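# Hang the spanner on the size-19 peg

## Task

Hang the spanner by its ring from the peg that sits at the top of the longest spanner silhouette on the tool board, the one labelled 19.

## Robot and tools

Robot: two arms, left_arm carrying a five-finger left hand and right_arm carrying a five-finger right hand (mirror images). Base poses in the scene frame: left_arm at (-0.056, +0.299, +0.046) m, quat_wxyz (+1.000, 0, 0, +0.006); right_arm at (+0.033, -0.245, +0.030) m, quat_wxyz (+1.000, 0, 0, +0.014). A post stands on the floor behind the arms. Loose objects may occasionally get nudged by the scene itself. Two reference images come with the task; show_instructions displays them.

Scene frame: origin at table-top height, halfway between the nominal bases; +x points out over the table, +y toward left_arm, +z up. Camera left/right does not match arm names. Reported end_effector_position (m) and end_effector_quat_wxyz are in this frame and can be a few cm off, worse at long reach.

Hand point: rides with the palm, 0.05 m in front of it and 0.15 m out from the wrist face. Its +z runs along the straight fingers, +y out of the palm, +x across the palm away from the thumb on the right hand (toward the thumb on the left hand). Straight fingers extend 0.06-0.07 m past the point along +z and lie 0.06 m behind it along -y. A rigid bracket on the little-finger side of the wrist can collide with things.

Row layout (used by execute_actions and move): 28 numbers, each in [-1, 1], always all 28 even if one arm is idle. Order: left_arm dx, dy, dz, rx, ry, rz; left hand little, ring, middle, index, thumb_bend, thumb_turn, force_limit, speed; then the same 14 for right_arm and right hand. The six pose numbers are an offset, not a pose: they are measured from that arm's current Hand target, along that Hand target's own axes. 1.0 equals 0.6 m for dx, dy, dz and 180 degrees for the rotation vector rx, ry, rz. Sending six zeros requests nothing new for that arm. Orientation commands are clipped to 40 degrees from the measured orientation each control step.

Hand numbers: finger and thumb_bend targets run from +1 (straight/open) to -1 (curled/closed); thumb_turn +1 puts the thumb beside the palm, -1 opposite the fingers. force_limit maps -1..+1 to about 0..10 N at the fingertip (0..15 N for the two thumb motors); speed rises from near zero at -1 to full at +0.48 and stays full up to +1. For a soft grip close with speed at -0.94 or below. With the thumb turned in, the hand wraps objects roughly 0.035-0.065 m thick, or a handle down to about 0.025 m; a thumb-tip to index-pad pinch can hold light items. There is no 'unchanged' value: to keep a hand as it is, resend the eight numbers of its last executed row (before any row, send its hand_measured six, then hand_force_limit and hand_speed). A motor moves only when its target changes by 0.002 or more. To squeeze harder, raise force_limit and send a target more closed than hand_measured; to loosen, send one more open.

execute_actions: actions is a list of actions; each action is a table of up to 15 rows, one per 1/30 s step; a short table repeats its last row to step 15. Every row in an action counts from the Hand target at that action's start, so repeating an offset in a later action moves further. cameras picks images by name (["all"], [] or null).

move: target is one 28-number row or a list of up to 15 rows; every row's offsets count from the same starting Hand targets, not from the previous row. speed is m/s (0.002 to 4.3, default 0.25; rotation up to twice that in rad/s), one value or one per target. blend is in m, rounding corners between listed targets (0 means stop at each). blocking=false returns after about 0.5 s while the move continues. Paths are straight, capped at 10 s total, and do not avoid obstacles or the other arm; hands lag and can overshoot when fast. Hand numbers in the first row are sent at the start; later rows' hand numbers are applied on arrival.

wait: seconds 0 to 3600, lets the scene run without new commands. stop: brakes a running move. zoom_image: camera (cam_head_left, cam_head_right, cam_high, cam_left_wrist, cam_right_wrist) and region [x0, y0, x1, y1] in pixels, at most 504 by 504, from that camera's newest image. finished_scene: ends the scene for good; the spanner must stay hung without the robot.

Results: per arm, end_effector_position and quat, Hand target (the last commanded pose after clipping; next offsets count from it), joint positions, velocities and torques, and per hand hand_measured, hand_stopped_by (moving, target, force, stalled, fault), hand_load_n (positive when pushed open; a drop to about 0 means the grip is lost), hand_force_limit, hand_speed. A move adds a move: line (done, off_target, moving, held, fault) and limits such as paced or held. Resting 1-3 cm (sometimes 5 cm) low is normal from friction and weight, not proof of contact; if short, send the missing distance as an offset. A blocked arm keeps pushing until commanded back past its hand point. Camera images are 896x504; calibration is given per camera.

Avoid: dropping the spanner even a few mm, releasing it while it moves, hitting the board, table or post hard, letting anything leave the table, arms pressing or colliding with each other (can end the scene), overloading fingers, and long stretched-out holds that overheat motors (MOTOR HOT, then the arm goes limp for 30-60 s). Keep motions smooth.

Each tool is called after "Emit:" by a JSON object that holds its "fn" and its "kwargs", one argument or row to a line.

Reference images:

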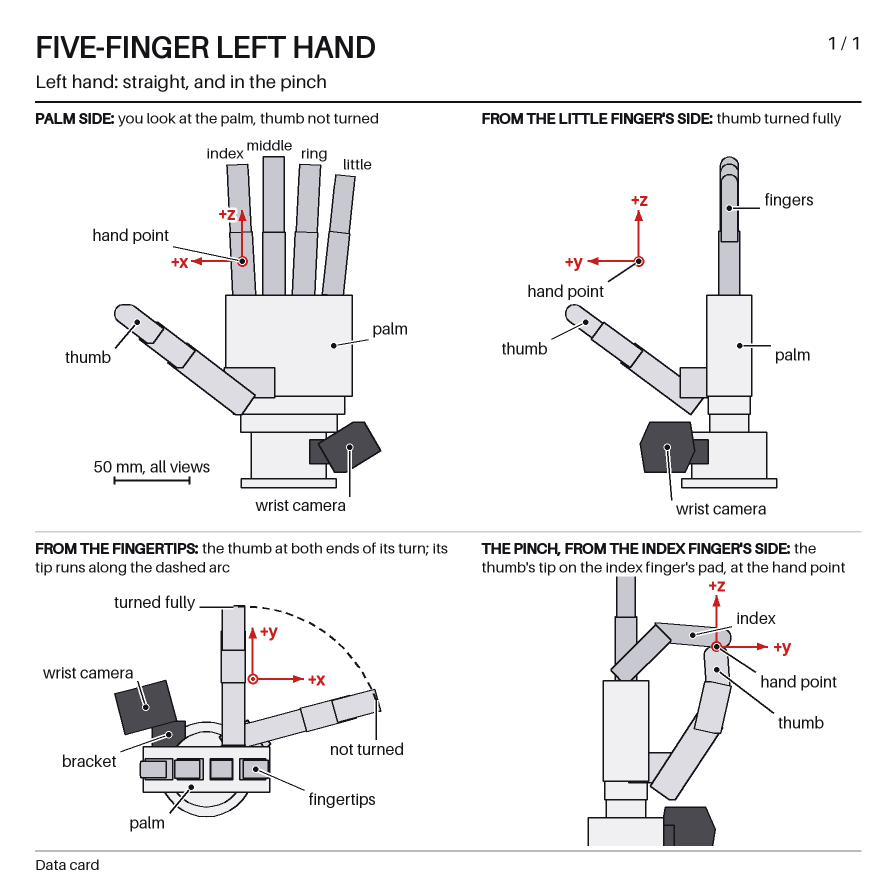

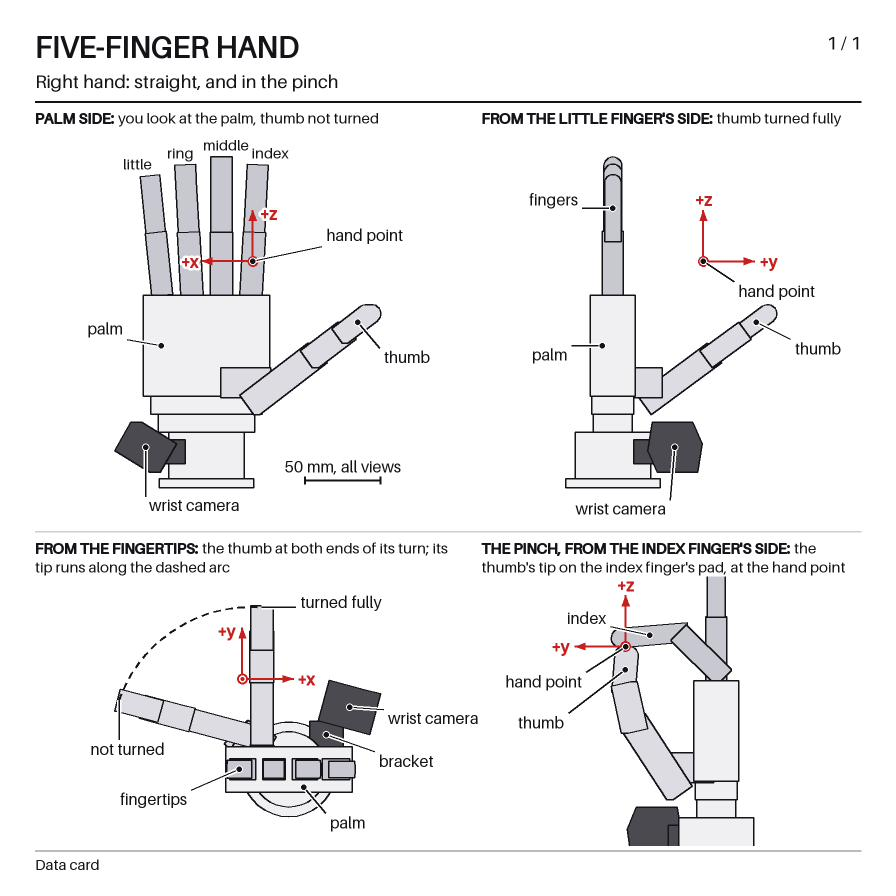

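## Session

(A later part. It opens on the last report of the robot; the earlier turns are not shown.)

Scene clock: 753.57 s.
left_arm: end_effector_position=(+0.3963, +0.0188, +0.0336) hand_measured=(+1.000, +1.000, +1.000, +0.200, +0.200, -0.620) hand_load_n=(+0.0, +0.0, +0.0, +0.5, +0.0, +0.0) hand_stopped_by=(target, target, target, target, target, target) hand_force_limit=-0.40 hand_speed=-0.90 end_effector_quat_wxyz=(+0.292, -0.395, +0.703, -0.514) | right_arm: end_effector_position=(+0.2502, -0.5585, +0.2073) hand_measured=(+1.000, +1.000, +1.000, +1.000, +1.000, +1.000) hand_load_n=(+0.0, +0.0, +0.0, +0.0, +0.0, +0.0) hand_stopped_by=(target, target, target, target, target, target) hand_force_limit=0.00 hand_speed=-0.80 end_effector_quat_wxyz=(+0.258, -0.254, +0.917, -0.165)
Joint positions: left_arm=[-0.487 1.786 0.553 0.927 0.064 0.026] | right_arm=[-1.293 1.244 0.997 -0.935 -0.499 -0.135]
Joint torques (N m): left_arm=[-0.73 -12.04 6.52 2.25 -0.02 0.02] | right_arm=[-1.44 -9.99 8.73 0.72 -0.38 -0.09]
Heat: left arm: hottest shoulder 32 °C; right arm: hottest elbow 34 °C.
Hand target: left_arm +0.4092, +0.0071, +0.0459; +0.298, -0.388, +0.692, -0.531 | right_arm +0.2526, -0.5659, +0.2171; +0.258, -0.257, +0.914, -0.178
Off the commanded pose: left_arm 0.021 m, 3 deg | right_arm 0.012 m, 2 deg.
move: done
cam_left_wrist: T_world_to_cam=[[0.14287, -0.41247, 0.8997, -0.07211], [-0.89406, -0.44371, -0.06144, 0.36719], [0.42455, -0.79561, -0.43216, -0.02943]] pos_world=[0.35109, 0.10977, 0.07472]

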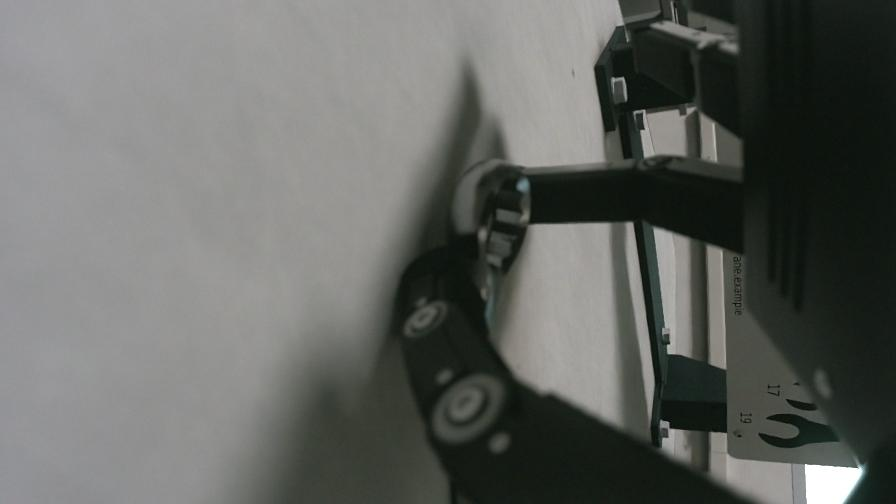

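Emit:
{"fn": "move", "kwargs": {
  "target": [0,0,0,0,0,0,1,1,1,0.08,0.2,-0.62,-0.4,-0.9,0,0,0,0,0,0,1,1,1,1,1,1,0,-0.8],
  "speed": 0.08,
  "cameras": ["cam_left_wrist"]
}}

Emit:
{"fn": "zoom_image", "kwargs": {
  "camera": "cam_left_wrist",
  "region": [300, 50, 600, 350]
}}

Scene clock: 755.97 s.
left_arm: end_effector_position=(+0.3969, +0.0183, +0.0344) hand_measured=(+1.000, +1.000, +1.000, +0.092, +0.200, -0.620) hand_load_n=(+0.0, +0.0, +0.0, +3.0, +2.0, +0.0) hand_stopped_by=(target, target, target, force, target, target) hand_force_limit=-0.40 hand_speed=-0.90 end_effector_quat_wxyz=(+0.293, -0.395, +0.703, -0.515) | right_arm: end_effector_position=(+0.2502, -0.5585, +0.2073) hand_measured=(+1.000, +1.000, +1.000, +1.000, +1.000, +1.000) hand_load_n=(+0.0, +0.0, +0.0, +0.0, +0.0, -0.5) hand_stopped_by=(target, target, target, target, target, target) hand_force_limit=0.00 hand_speed=-0.80 end_effector_quat_wxyz=(+0.258, -0.254, +0.917, -0.165)
Joint positions: left_arm=[-0.488 1.786 0.554 0.928 0.063 0.025] | right_arm=[-1.293 1.244 0.997 -0.935 -0.499 -0.135]
Joint torques (N m): left_arm=[-0.79 -11.99 6.48 2.19 -0.01 0.02] | right_arm=[-1.55 -9.88 8.73 0.75 -0.36 -0.09]
Heat: left arm: hottest shoulder 32 °C; right arm: hottest elbow 34 °C.
Hand target: left_arm +0.4091, +0.0070, +0.0459; +0.298, -0.388, +0.692, -0.531 | right_arm +0.2526, -0.5659, +0.2171; +0.258, -0.257, +0.914, -0.178
Off the commanded pose: left_arm 0.020 m, 2 deg | right_arm 0.012 m, 2 deg.
move: done
cam_left_wrist: T_world_to_cam=[[0.14096, -0.41112, 0.90062, -0.07235], [-0.89389, -0.44388, -0.06272, 0.36755], [0.42556, -0.79621, -0.43006, -0.03019]] pos_world=[0.35159, 0.10936, 0.07523]

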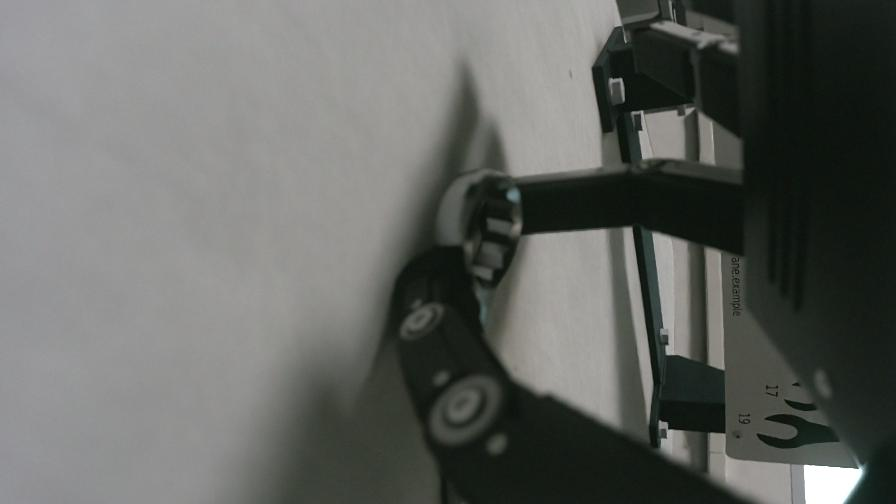

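Scaled by 1.680 from the camera's image (finer frame: 1280x720).

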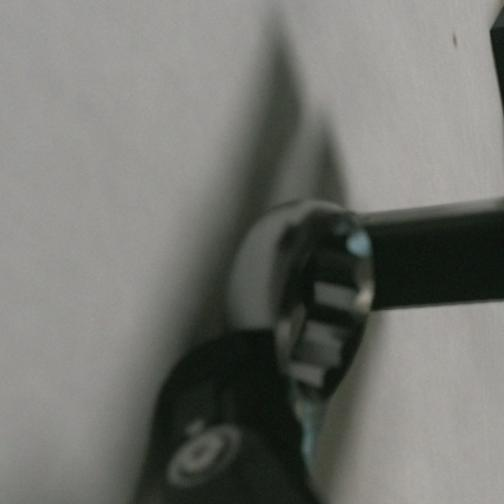

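Emit:
{"fn": "move", "kwargs": {
  "target": [0,0,0,0,0,0,1,1,1,0.0,0.2,-0.62,0.2,-0.92,0,0,0,0,0,0,1,1,1,1,1,1,0,-0.8],
  "speed": 0.08,
  "cameras": ["cam_left_wrist"]
}}

Emit:
{"fn": "zoom_image", "kwargs": {
  "camera": "cam_left_wrist",
  "region": [300, 50, 600, 350]
}}

Scene clock: 758.33 s.
left_arm: end_effector_position=(+0.3974, +0.0181, +0.0348) hand_measured=(+1.000, +1.000, +1.000, +0.056, +0.202, -0.620) hand_load_n=(+0.0, +0.0, +0.0, +6.0, +4.0, -0.5) hand_stopped_by=(target, target, target, force, target, target) hand_force_limit=0.20 hand_speed=-0.92 end_effector_quat_wxyz=(+0.293, -0.394, +0.702, -0.515) | right_arm: end_effector_position=(+0.2502, -0.5585, +0.2073) hand_measured=(+1.000, +1.000, +1.000, +1.000, +1.000, +1.000) hand_load_n=(+0.0, +0.0, +0.0, +0.0, +0.0, -0.5) hand_stopped_by=(target, target, target, target, target, target) hand_force_limit=0.00 hand_speed=-0.80 end_effector_quat_wxyz=(+0.258, -0.254, +0.917, -0.165)
Joint positions: left_arm=[-0.488 1.786 0.555 0.929 0.063 0.025] | right_arm=[-1.293 1.244 0.997 -0.935 -0.499 -0.135]
Joint torques (N m): left_arm=[-0.73 -12.04 6.41 2.17 0 0.02] | right_arm=[-1.55 -10.05 8.8 0.7 -0.38 -0.09]
Heat: left arm: hottest shoulder 32 °C; right arm: hottest elbow 34 °C.
Hand target: left_arm +0.4090, +0.0070, +0.0458; +0.298, -0.388, +0.692, -0.531 | right_arm +0.2526, -0.5659, +0.2171; +0.258, -0.257, +0.914, -0.178
Off the commanded pose: left_arm 0.020 m, 2 deg | right_arm 0.012 m, 2 deg.
move: done
cam_left_wrist: T_world_to_cam=[[0.13977, -0.4105, 0.90108, -0.07254], [-0.89379, -0.44395, -0.06361, 0.36788], [0.42615, -0.79649, -0.42895, -0.03061]] pos_world=[0.35199, 0.10916, 0.07563]

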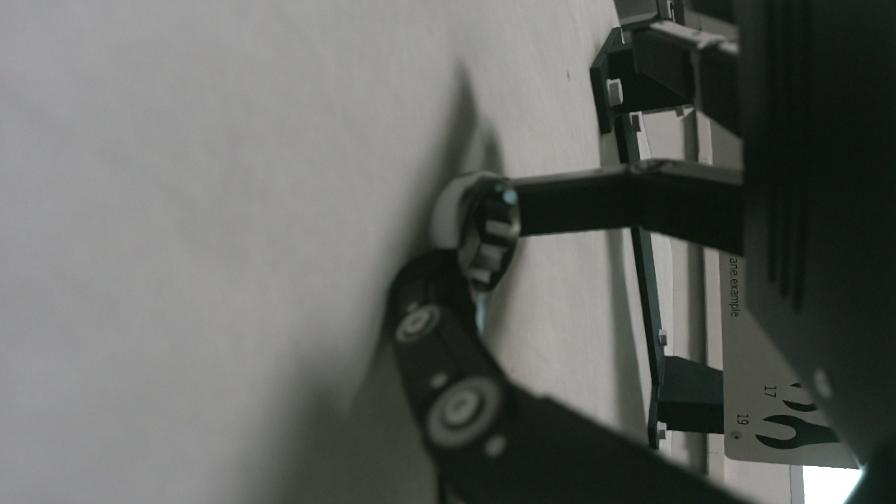

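Scaled by 1.680 from the camera's image (finer frame: 1280x720).

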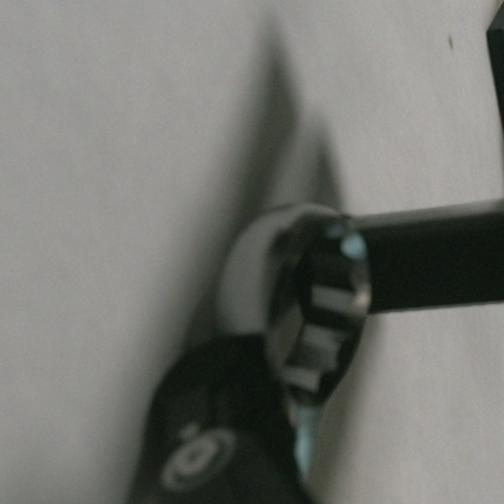

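Emit:
{"fn": "move", "kwargs": {
  "target": [0,-0.103,-0.0276,0.0583,-0.0245,0.0914,1,1,1,0.0,0.2,-0.62,0.2,-0.92,0,0,0,0,0,0,1,1,1,1,1,1,0,-0.8],
  "speed": 0.06,
  "cameras": ["cam_left_wrist","cam_head_right","cam_high"]
}}

Emit:
{"fn": "zoom_image", "kwargs": {
  "camera": "cam_head_right",
  "region": [480, 160, 620, 310]
}}

Scene clock: 766.50 s.
left_arm: end_effector_position=(+0.4072, +0.0110, +0.0903) hand_measured=(+1.000, +1.000, +1.000, +0.056, +0.202, -0.620) hand_load_n=(+0.0, +0.0, +0.0, +6.0, +5.0, +0.5) hand_stopped_by=(target, target, target, force, target, target) hand_force_limit=0.20 hand_speed=-0.92 end_effector_quat_wxyz=(+0.418, -0.288, +0.691, -0.514) | right_arm: end_effector_position=(+0.2502, -0.5585, +0.2073) hand_measured=(+1.000, +1.000, +1.000, +1.000, +1.000, +1.000) hand_load_n=(+0.0, +0.0, +0.0, +0.0, +0.0, -0.5) hand_stopped_by=(target, target, target, target, target, target) hand_force_limit=0.00 hand_speed=-0.80 end_effector_quat_wxyz=(+0.258, -0.254, +0.917, -0.165)
Joint positions: left_arm=[-0.565 1.712 0.53 1.061 -0.059 0.281] | right_arm=[-1.293 1.244 0.997 -0.935 -0.499 -0.135]
Joint torques (N m): left_arm=[-0.62 -14.15 4.52 2.62 -0.06 0.23] | right_arm=[-1.55 -10.11 8.72 0.68 -0.38 -0.08]
Heat: left arm: hottest shoulder 32 °C; right arm: hottest elbow 34 °C.
Hand target: left_arm +0.4090, +0.0071, +0.1099; +0.431, -0.277, +0.677, -0.529 | right_arm +0.2526, -0.5659, +0.2171; +0.258, -0.257, +0.914, -0.178
Off the commanded pose: left_arm 0.020 m, 3 deg | right_arm 0.012 m, 2 deg.
move: off_target (left_arm)
cam_left_wrist: T_world_to_cam=[[-0.12132, -0.54339, 0.83067, -0.01265], [-0.83251, -0.40004, -0.38327, 0.38044], [0.54057, -0.73804, -0.40385, -0.06621]] pos_world=[0.35097, 0.09645, 0.12958]
Images, in order (width x height): cam_head_right 896x504, cam_high 896x504, cam_left_wrist 896x504.

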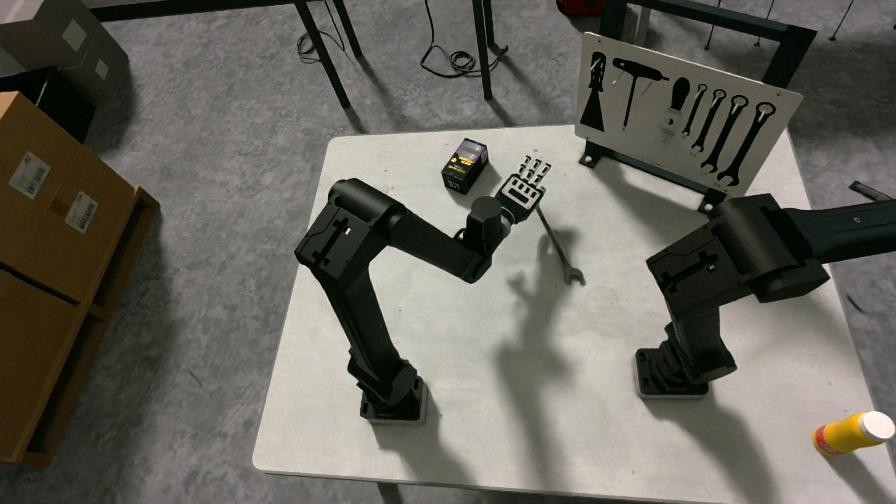

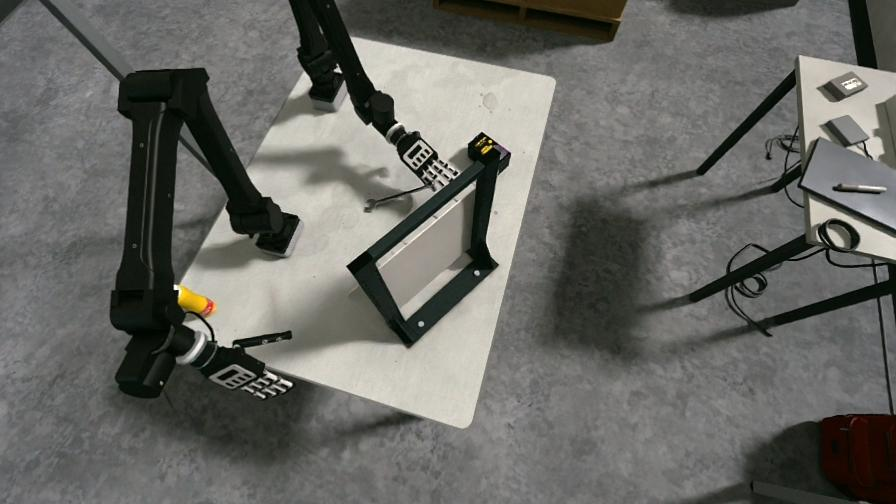

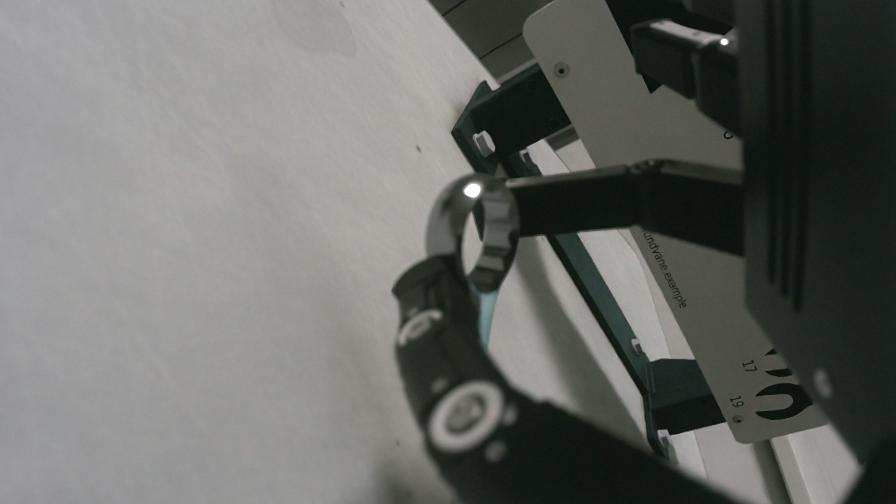

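Scaled by 3.360 from the camera's image (finer frame: 1280x720).

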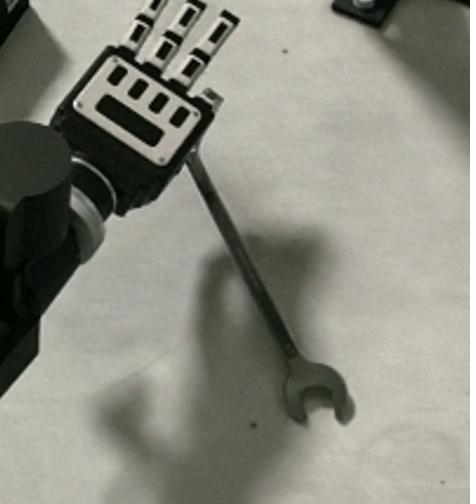

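Emit:
{"fn": "move", "kwargs": {
  "target": [-0.0267,-0.0875,-0.0064,0.0583,-0.0245,0.0914,1,1,1,0.0,0.2,-0.62,0.2,-0.92,0,0,0,0,0,0,1,1,1,1,1,1,0,-0.8],
  "speed": 0.05,
  "cameras": ["cam_left_wrist","cam_head_right","cam_high"]
}}

Emit:
{"fn": "zoom_image", "kwargs": {
  "camera": "cam_head_right",
  "region": [480, 160, 620, 310]
}}

Scene clock: 773.27 s.
left_arm: end_effector_position=(+0.4095, +0.0097, +0.1440) hand_measured=(+1.000, +1.000, +1.000, +0.056, +0.202, -0.620) hand_load_n=(+0.0, +0.0, +0.0, +5.0, +5.5, +0.5) hand_stopped_by=(target, target, target, force, target, target) hand_force_limit=0.20 hand_speed=-0.92 end_effector_quat_wxyz=(+0.538, -0.165, +0.660, -0.498) | right_arm: end_effector_position=(+0.2502, -0.5585, +0.2073) hand_measured=(+1.000, +1.000, +1.000, +1.000, +1.000, +1.000) hand_load_n=(+0.0, +0.0, +0.0, -0.5, +0.0, +0.0) hand_stopped_by=(target, target, target, target, target, target) hand_force_limit=0.00 hand_speed=-0.80 end_effector_quat_wxyz=(+0.258, -0.254, +0.917, -0.165)
Joint positions: left_arm=[-0.617 1.689 0.502 1.262 -0.103 0.586] | right_arm=[-1.293 1.244 0.997 -0.935 -0.499 -0.135]
Joint torques (N m): left_arm=[-0.62 -13.74 4.48 2.62 -0.03 0.23] | right_arm=[-1.55 -10.05 8.73 0.72 -0.37 -0.1]
Heat: left arm: hottest shoulder 32 °C; right arm: hottest elbow 34 °C.
Hand target: left_arm +0.4089, +0.0070, +0.1650; +0.552, -0.157, +0.641, -0.510 | right_arm +0.2526, -0.5659, +0.2171; +0.258, -0.257, +0.914, -0.178
Off the commanded pose: left_arm 0.021 m, 3 deg | right_arm 0.012 m, 2 deg.
move: off_target (left_arm)
cam_left_wrist: T_world_to_cam=[[-0.36329, -0.66108, 0.6565, 0.06763], [-0.67198, -0.30216, -0.67612, 0.37796], [0.64534, -0.68679, -0.33446, -0.10003]] pos_world=[0.3431, 0.09021, 0.17769]
Images, in order (width x height): cam_head_right 896x504, cam_high 896x504, cam_left_wrist 896x504.

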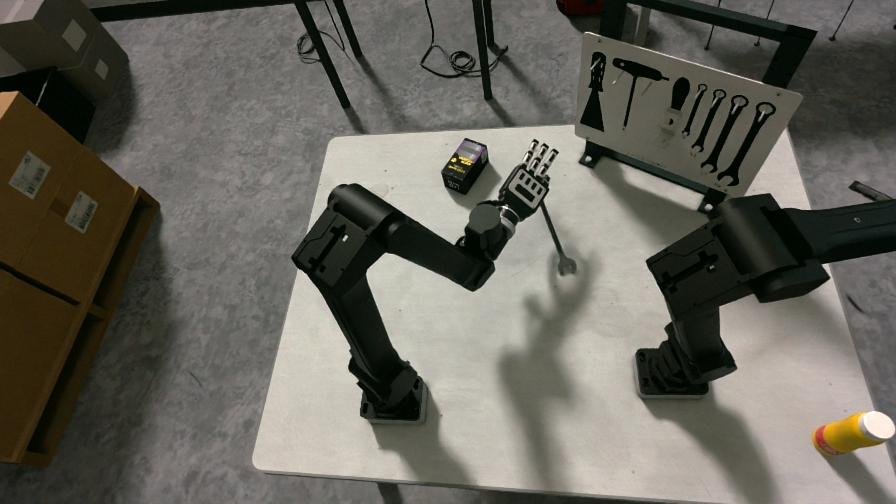

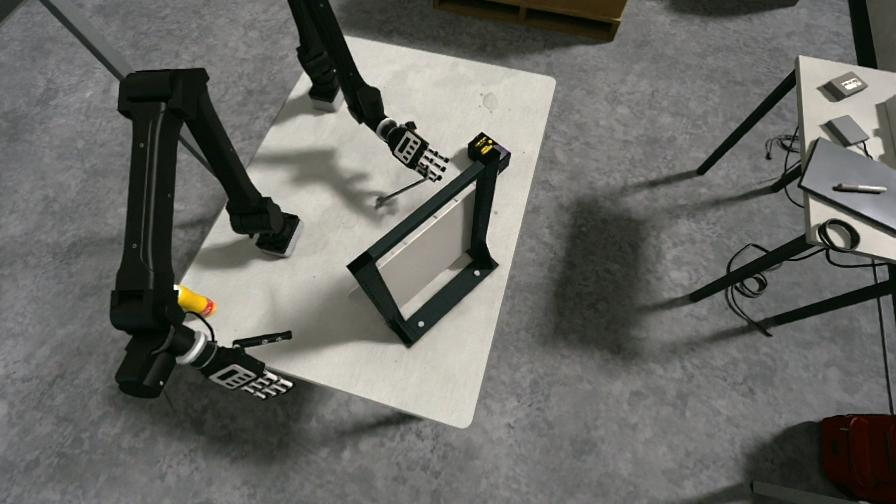

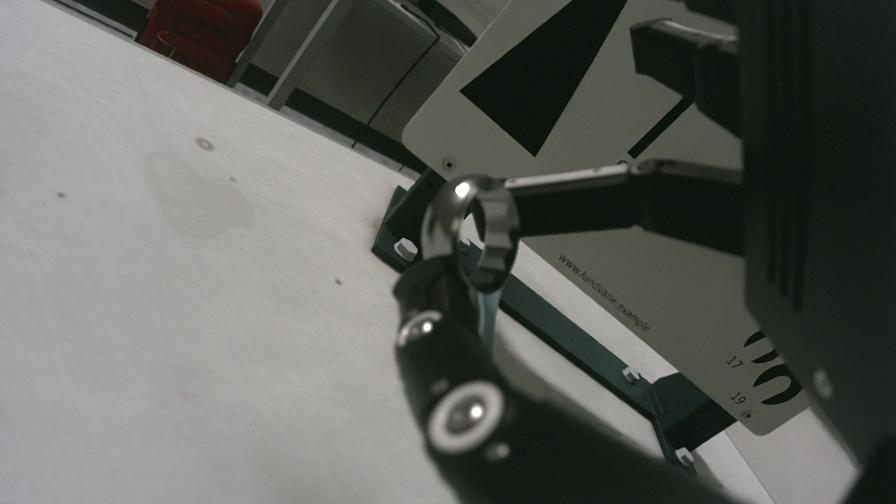

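Scaled by 3.360 from the camera's image (finer frame: 1280x720).

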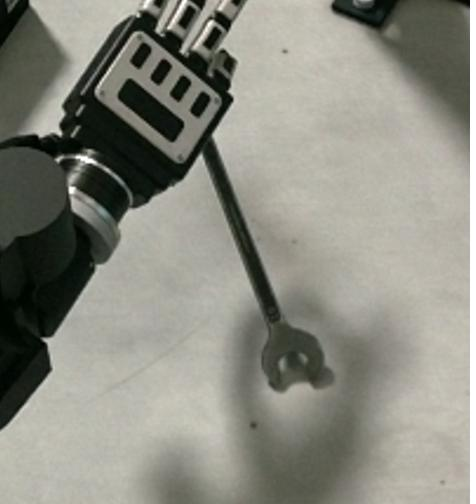

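Emit:
{"fn": "move", "kwargs": {
  "target": [-0.0413,-0.0973,0.1067,0.0437,-0.0184,0.0686,1,1,1,0.0,0.2,-0.62,0.2,-0.92,0,0,0,0,0,0,1,1,1,1,1,1,0,-0.8],
  "speed": 0.05,
  "cameras": ["cam_left_wrist","cam_head_right","cam_high"]
}}

Emit:
{"fn": "zoom_image", "kwargs": {
  "camera": "cam_head_right",
  "region": [480, 160, 620, 310]
}}

Emit:
{"fn": "zoom_image", "kwargs": {
  "camera": "cam_high",
  "region": [340, 130, 480, 240]
}}

Scene clock: 809.47 s.
left_arm: end_effector_position=(+0.4418, -0.0182, +0.2024) hand_measured=(+1.000, +1.000, +1.000, +0.056, +0.202, -0.620) hand_load_n=(+0.0, +0.0, +0.0, +5.0, +5.5, +0.5) hand_stopped_by=(target, target, target, force, target, target) hand_force_limit=0.20 hand_speed=-0.92 end_effector_quat_wxyz=(+0.613, -0.071, +0.630, -0.472) | right_arm: end_effector_position=(+0.2502, -0.5585, +0.2073) hand_measured=(+1.000, +1.000, +1.000, +1.000, +1.000, +1.000) hand_load_n=(+0.0, +0.0, +0.0, +0.0, -0.5, +0.0) hand_stopped_by=(target, target, target, target, target, target) hand_force_limit=0.00 hand_speed=-0.80 end_effector_quat_wxyz=(+0.258, -0.254, +0.917, -0.165)
Joint positions: left_arm=[-0.647 1.68 0.617 1.262 -0.089 0.821] | right_arm=[-1.293 1.244 0.997 -0.935 -0.499 -0.135]
Joint torques (N m): left_arm=[-0.73 -13.98 8.9 1.95 0.1 0.24] | right_arm=[-1.49 -9.99 8.75 0.69 -0.38 -0.08]
Heat: left arm: hottest shoulder 32 °C; right arm: hottest elbow 34 °C.
Hand target: left_arm +0.4518, -0.0301, +0.2351; +0.631, -0.063, +0.602, -0.486 | right_arm +0.2526, -0.5659, +0.2171; +0.258, -0.257, +0.914, -0.178
Off the commanded pose: left_arm 0.036 m, 4 deg | right_arm 0.012 m, 2 deg.
move: off_target (left_arm)
cam_left_wrist: T_world_to_cam=[[-0.49435, -0.73139, 0.46977, 0.11695], [-0.50879, -0.19473, -0.83858, 0.39337], [0.70481, -0.65357, -0.27587, -0.15805]] pos_world=[0.36935, 0.05883, 0.23133]
Images, in order (width x height): cam_head_right 896x504, cam_high 896x504, cam_left_wrist 896x504.

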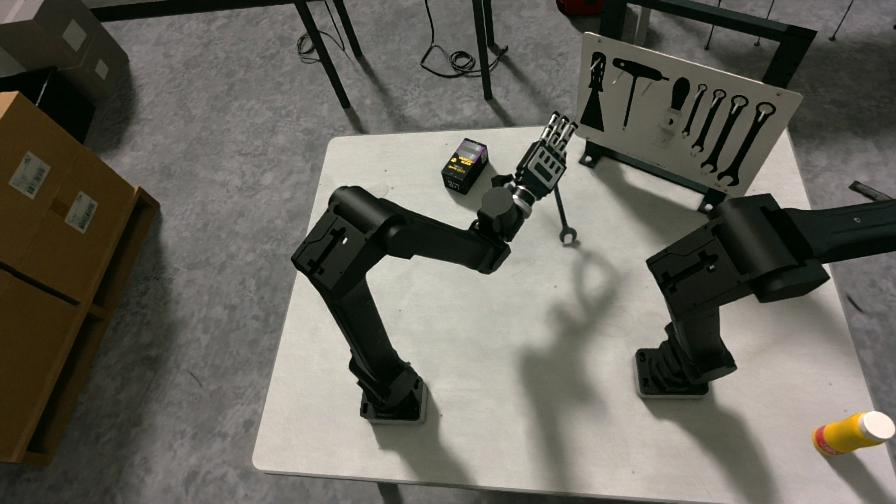

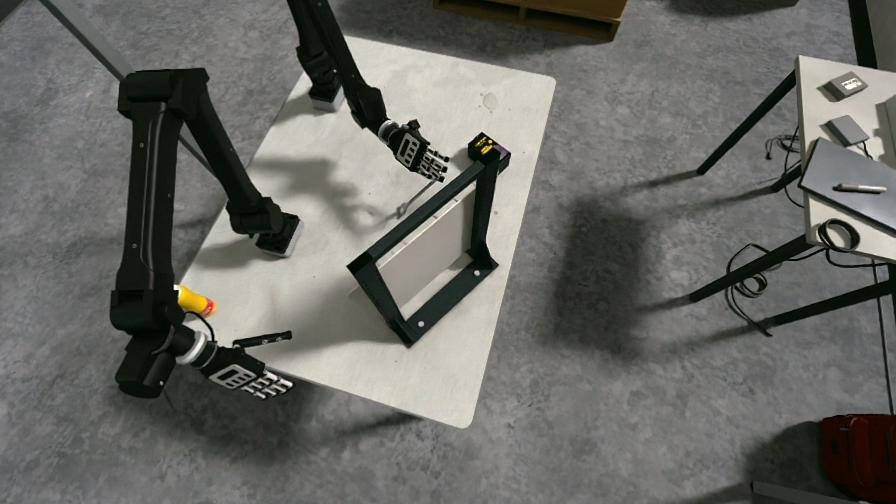

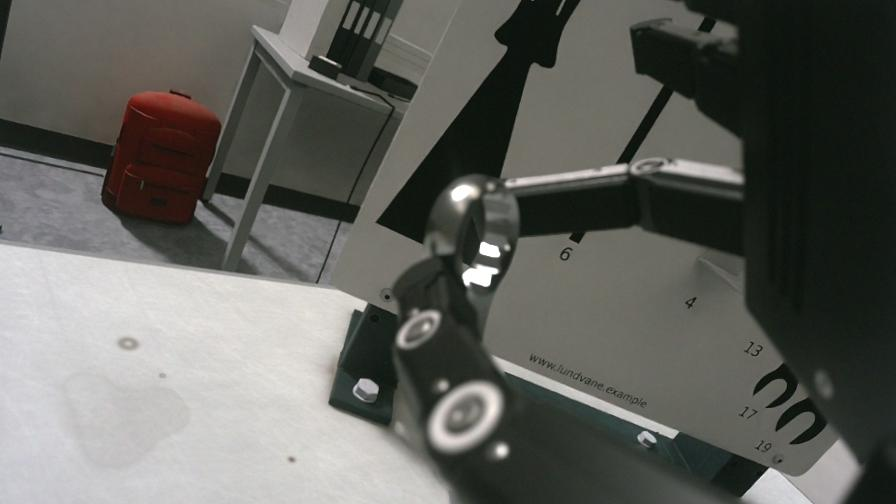

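Scaled by 3.360 from the camera's image (finer frame: 1280x720).

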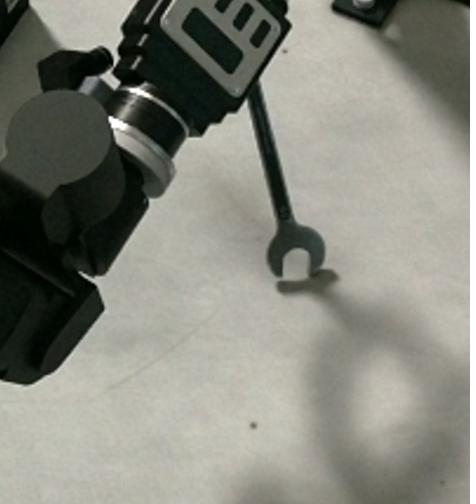

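Scaled by 3.600 from the camera's image (finer frame: 1280x720).

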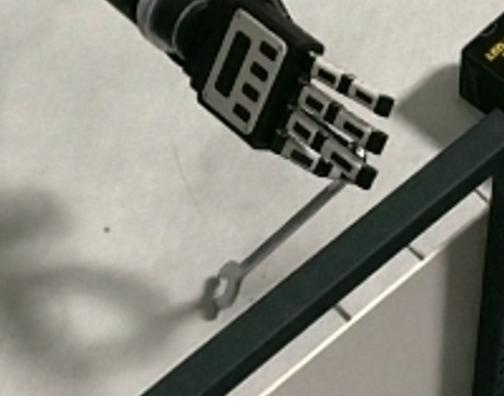

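Emit:
{"fn": "execute_actions", "kwargs": {
  "actions": [],
  "cameras": ["cam_head_left","cam_left_wrist"]
}}

Scene clock: 827.00 s.
left_arm: end_effector_position=(+0.4418, -0.0182, +0.2024) hand_measured=(+1.000, +1.000, +1.000, +0.056, +0.202, -0.620) hand_load_n=(+0.0, +0.0, +0.0, +5.5, +5.5, +0.5) hand_stopped_by=(target, target, target, force, target, target) hand_force_limit=0.20 hand_speed=-0.92 end_effector_quat_wxyz=(+0.613, -0.071, +0.630, -0.472) | right_arm: end_effector_position=(+0.2502, -0.5585, +0.2073) hand_measured=(+1.000, +1.000, +1.000, +1.000, +1.000, +1.000) hand_load_n=(+0.0, +0.0, +0.0, -0.5, +0.0, -0.5) hand_stopped_by=(target, target, target, target, target, target) hand_force_limit=0.00 hand_speed=-0.80 end_effector_quat_wxyz=(+0.258, -0.254, +0.917, -0.165)
Joint positions: left_arm=[-0.647 1.68 0.617 1.262 -0.089 0.822] | right_arm=[-1.293 1.244 0.997 -0.935 -0.499 -0.135]
Joint velocities: within noise
Joint torques (N m): left_arm=[-0.62 -13.98 8.91 1.95 0.11 0.24] | right_arm=[-1.61 -9.88 8.75 0.68 -0.37 -0.1]
Heat: left arm: hottest elbow 33 °C; right arm: hottest elbow 34 °C.
Hand target: left_arm +0.4519, -0.0301, +0.2351; +0.631, -0.063, +0.602, -0.486 | right_arm +0.2526, -0.5659, +0.2171; +0.258, -0.257, +0.914, -0.178
Off the commanded pose: left_arm 0.036 m, 4 deg | right_arm 0.012 m, 2 deg.
camera_calibration:
cam_left_wrist: T_world_to_cam=[[-0.49438, -0.73159, 0.46944, 0.11705], [-0.50856, -0.19454, -0.83876, 0.39332], [0.70495, -0.65341, -0.27588, -0.15811]] pos_world=[0.36935, 0.05883, 0.23133]
Images, in order (width x height): cam_head_left 896x504, cam_left_wrist 896x504.

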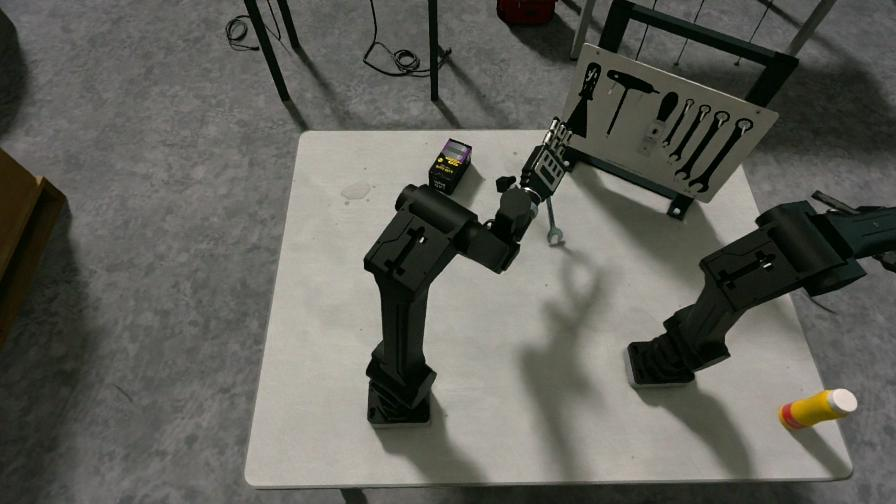

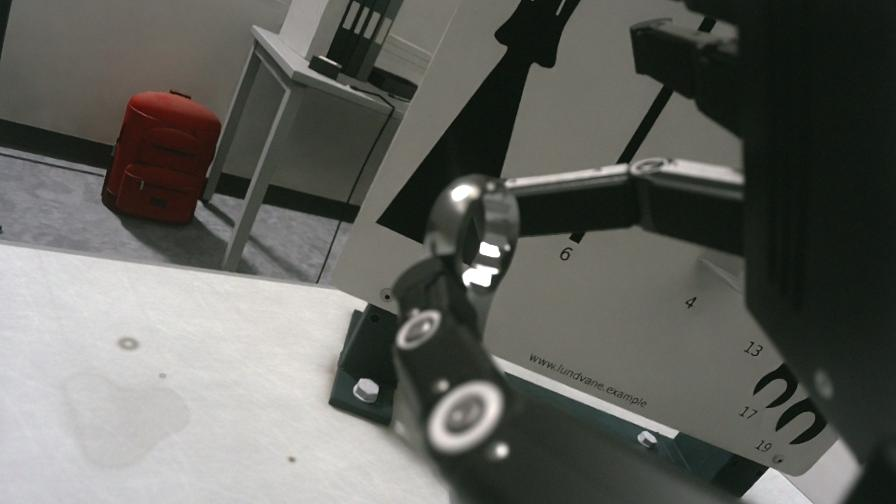

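Emit:
{"fn": "move", "kwargs": {
  "target": [0.0087,-0.1433,0.0715,0.134,0.0336,0.0122,1,1,1,0.0,0.2,-0.62,0.2,-0.92,0,0,0,0,0,0,1,1,1,1,1,1,0,-0.8],
  "speed": 0.06,
  "cameras": ["cam_head_left","cam_left_wrist"]
}}

Scene clock: 839.37 s.
left_arm: end_effector_position=(+0.4259, -0.0957, +0.2711) hand_measured=(+1.000, +1.000, +1.000, +0.056, +0.202, -0.620) hand_load_n=(+0.0, +0.0, +0.0, +4.5, +5.0, +0.5) hand_stopped_by=(target, target, target, force, target, target) hand_force_limit=0.20 hand_speed=-0.92 end_effector_quat_wxyz=(+0.585, +0.102, +0.552, -0.585) | right_arm: end_effector_position=(+0.2502, -0.5585, +0.2073) hand_measured=(+1.000, +1.000, +1.000, +1.000, +1.000, +1.000) hand_load_n=(+0.0, +0.0, +0.0, +0.0, +0.0, +0.0) hand_stopped_by=(target, target, target, target, target, target) hand_force_limit=0.00 hand_speed=-0.80 end_effector_quat_wxyz=(+0.258, -0.254, +0.917, -0.165)
Joint positions: left_arm=[-0.636 1.705 0.724 1.381 0.32 0.836] | right_arm=[-1.293 1.244 0.997 -0.935 -0.499 -0.135]
Joint torques (N m): left_arm=[0.73 -13.22 9.91 2.56 0 0.15] | right_arm=[-1.32 -9.88 8.72 0.75 -0.37 -0.08]
Heat: left arm: hottest elbow 34 °C; right arm: hottest elbow 34 °C.
Hand target: left_arm +0.4400, -0.0999, +0.3001; +0.607, +0.106, +0.520, -0.591 | right_arm +0.2526, -0.5659, +0.2171; +0.258, -0.257, +0.914, -0.178
Off the commanded pose: left_arm 0.032 m, 4 deg | right_arm 0.012 m, 2 deg.
move: off_target (left_arm)
cam_left_wrist: T_world_to_cam=[[-0.82121, -0.47663, 0.31375, 0.2261], [-0.3359, -0.0407, -0.94102, 0.39667], [0.46129, -0.87816, -0.12668, -0.13679]] pos_world=[0.38202, 0.00378, 0.285]

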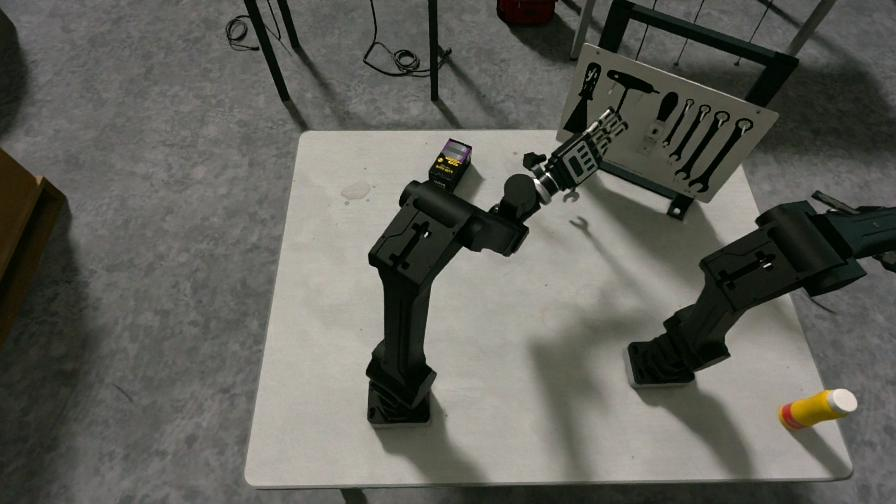

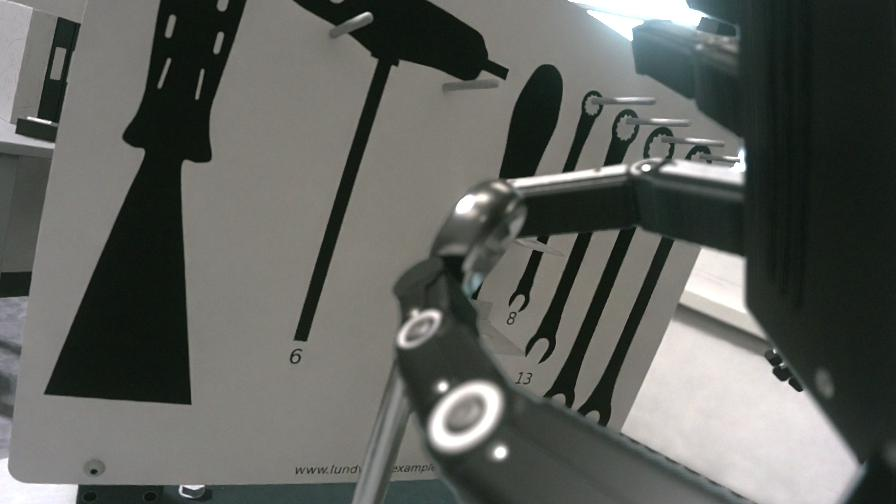

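Emit:
{"fn": "zoom_image", "kwargs": {
  "camera": "cam_head_left",
  "region": [480, 80, 780, 260]
}}

Emit:
{"fn": "zoom_image", "kwargs": {
  "camera": "cam_left_wrist",
  "region": [320, 60, 760, 480]
}}

Scaled by 1.680 from the camera's image (finer frame: 1280x720).

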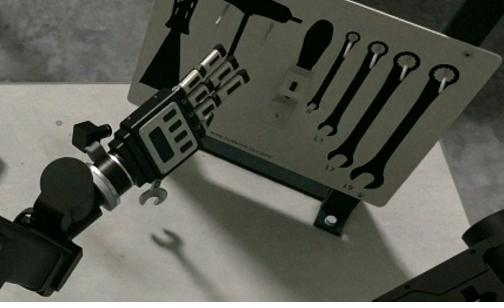

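Scaled by 1.145 from the camera's image (finer frame: 1280x720).

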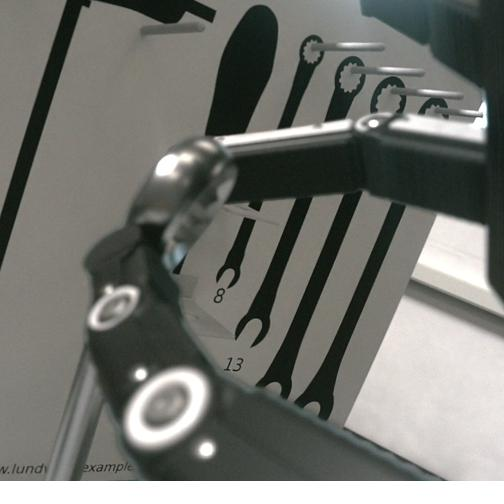

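Emit:
{"fn": "move", "kwargs": {
  "target": [0.0783,-0.1653,0.1428,0.0966,0.0242,0.0088,1,1,1,0.0,0.2,-0.62,0.2,-0.92,0,0,0,0,0,0,1,1,1,1,1,1,0,-0.8],
  "speed": 0.06,
  "cameras": ["cam_head_left","cam_left_wrist"]
}}

Scene clock: 851.93 s.
left_arm: end_effector_position=(+0.3832, -0.2098, +0.3220) hand_measured=(+1.000, +1.000, +1.000, +0.056, +0.202, -0.620) hand_load_n=(+0.0, +0.0, +0.0, +5.0, +5.0, +0.5) hand_stopped_by=(target, target, target, force, target, target) hand_force_limit=0.20 hand_speed=-0.92 end_effector_quat_wxyz=(+0.552, +0.219, +0.477, -0.648) | right_arm: end_effector_position=(+0.2502, -0.5585, +0.2073) hand_measured=(+1.000, +1.000, +1.000, +1.000, +1.000, +1.000) hand_load_n=(+0.0, +0.0, +0.0, +0.0, -0.5, +0.0) hand_stopped_by=(target, target, target, target, target, target) hand_force_limit=0.00 hand_speed=-0.80 end_effector_quat_wxyz=(+0.258, -0.254, +0.917, -0.165)
Joint positions: left_arm=[-0.774 1.773 0.914 1.388 0.471 0.877] | right_arm=[-1.293 1.244 0.997 -0.935 -0.499 -0.135]
Joint torques (N m): left_arm=[-0.44 -15.09 10.91 1.83 -0.11 0.32] | right_arm=[-1.61 -9.99 8.7 0.66 -0.39 -0.08]
Heat: left arm: hottest elbow 36 °C; right arm: hottest elbow 34 °C.
Hand target: left_arm +0.3897, -0.2199, +0.3502; +0.572, +0.227, +0.446, -0.650 | right_arm +0.2526, -0.5659, +0.2171; +0.258, -0.257, +0.914, -0.178
Off the commanded pose: left_arm 0.030 m, 4 deg | right_arm 0.012 m, 2 deg.
move: off_target (left_arm)
cam_left_wrist: T_world_to_cam=[[-0.95642, -0.24369, 0.16084, 0.27055], [-0.16859, 0.01114, -0.98562, 0.38677], [0.2384, -0.96979, -0.05174, -0.16881]] pos_world=[0.36422, -0.10208, 0.32896]

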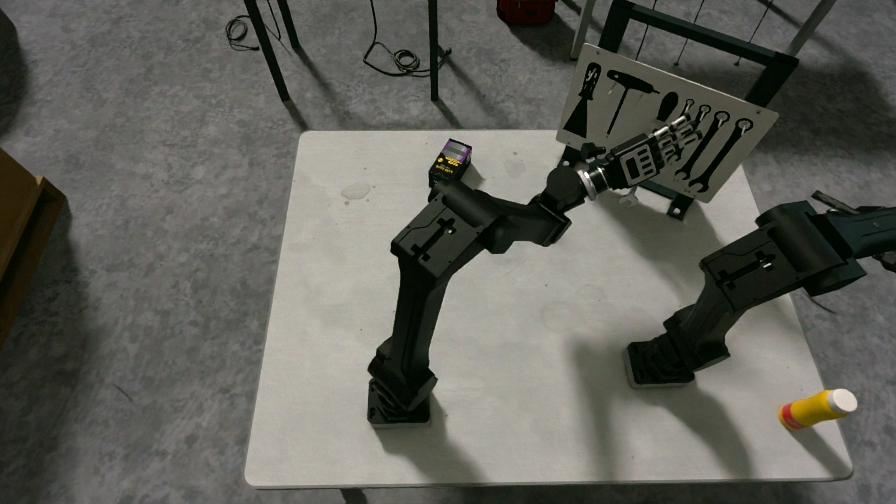

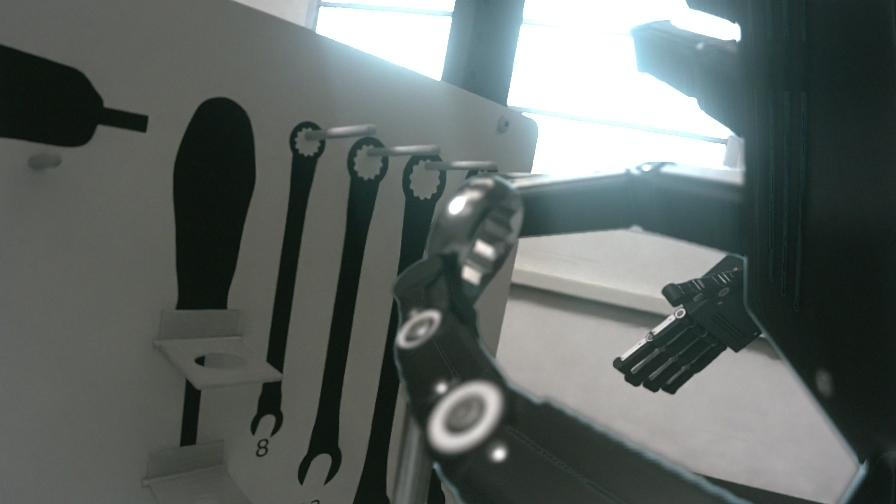

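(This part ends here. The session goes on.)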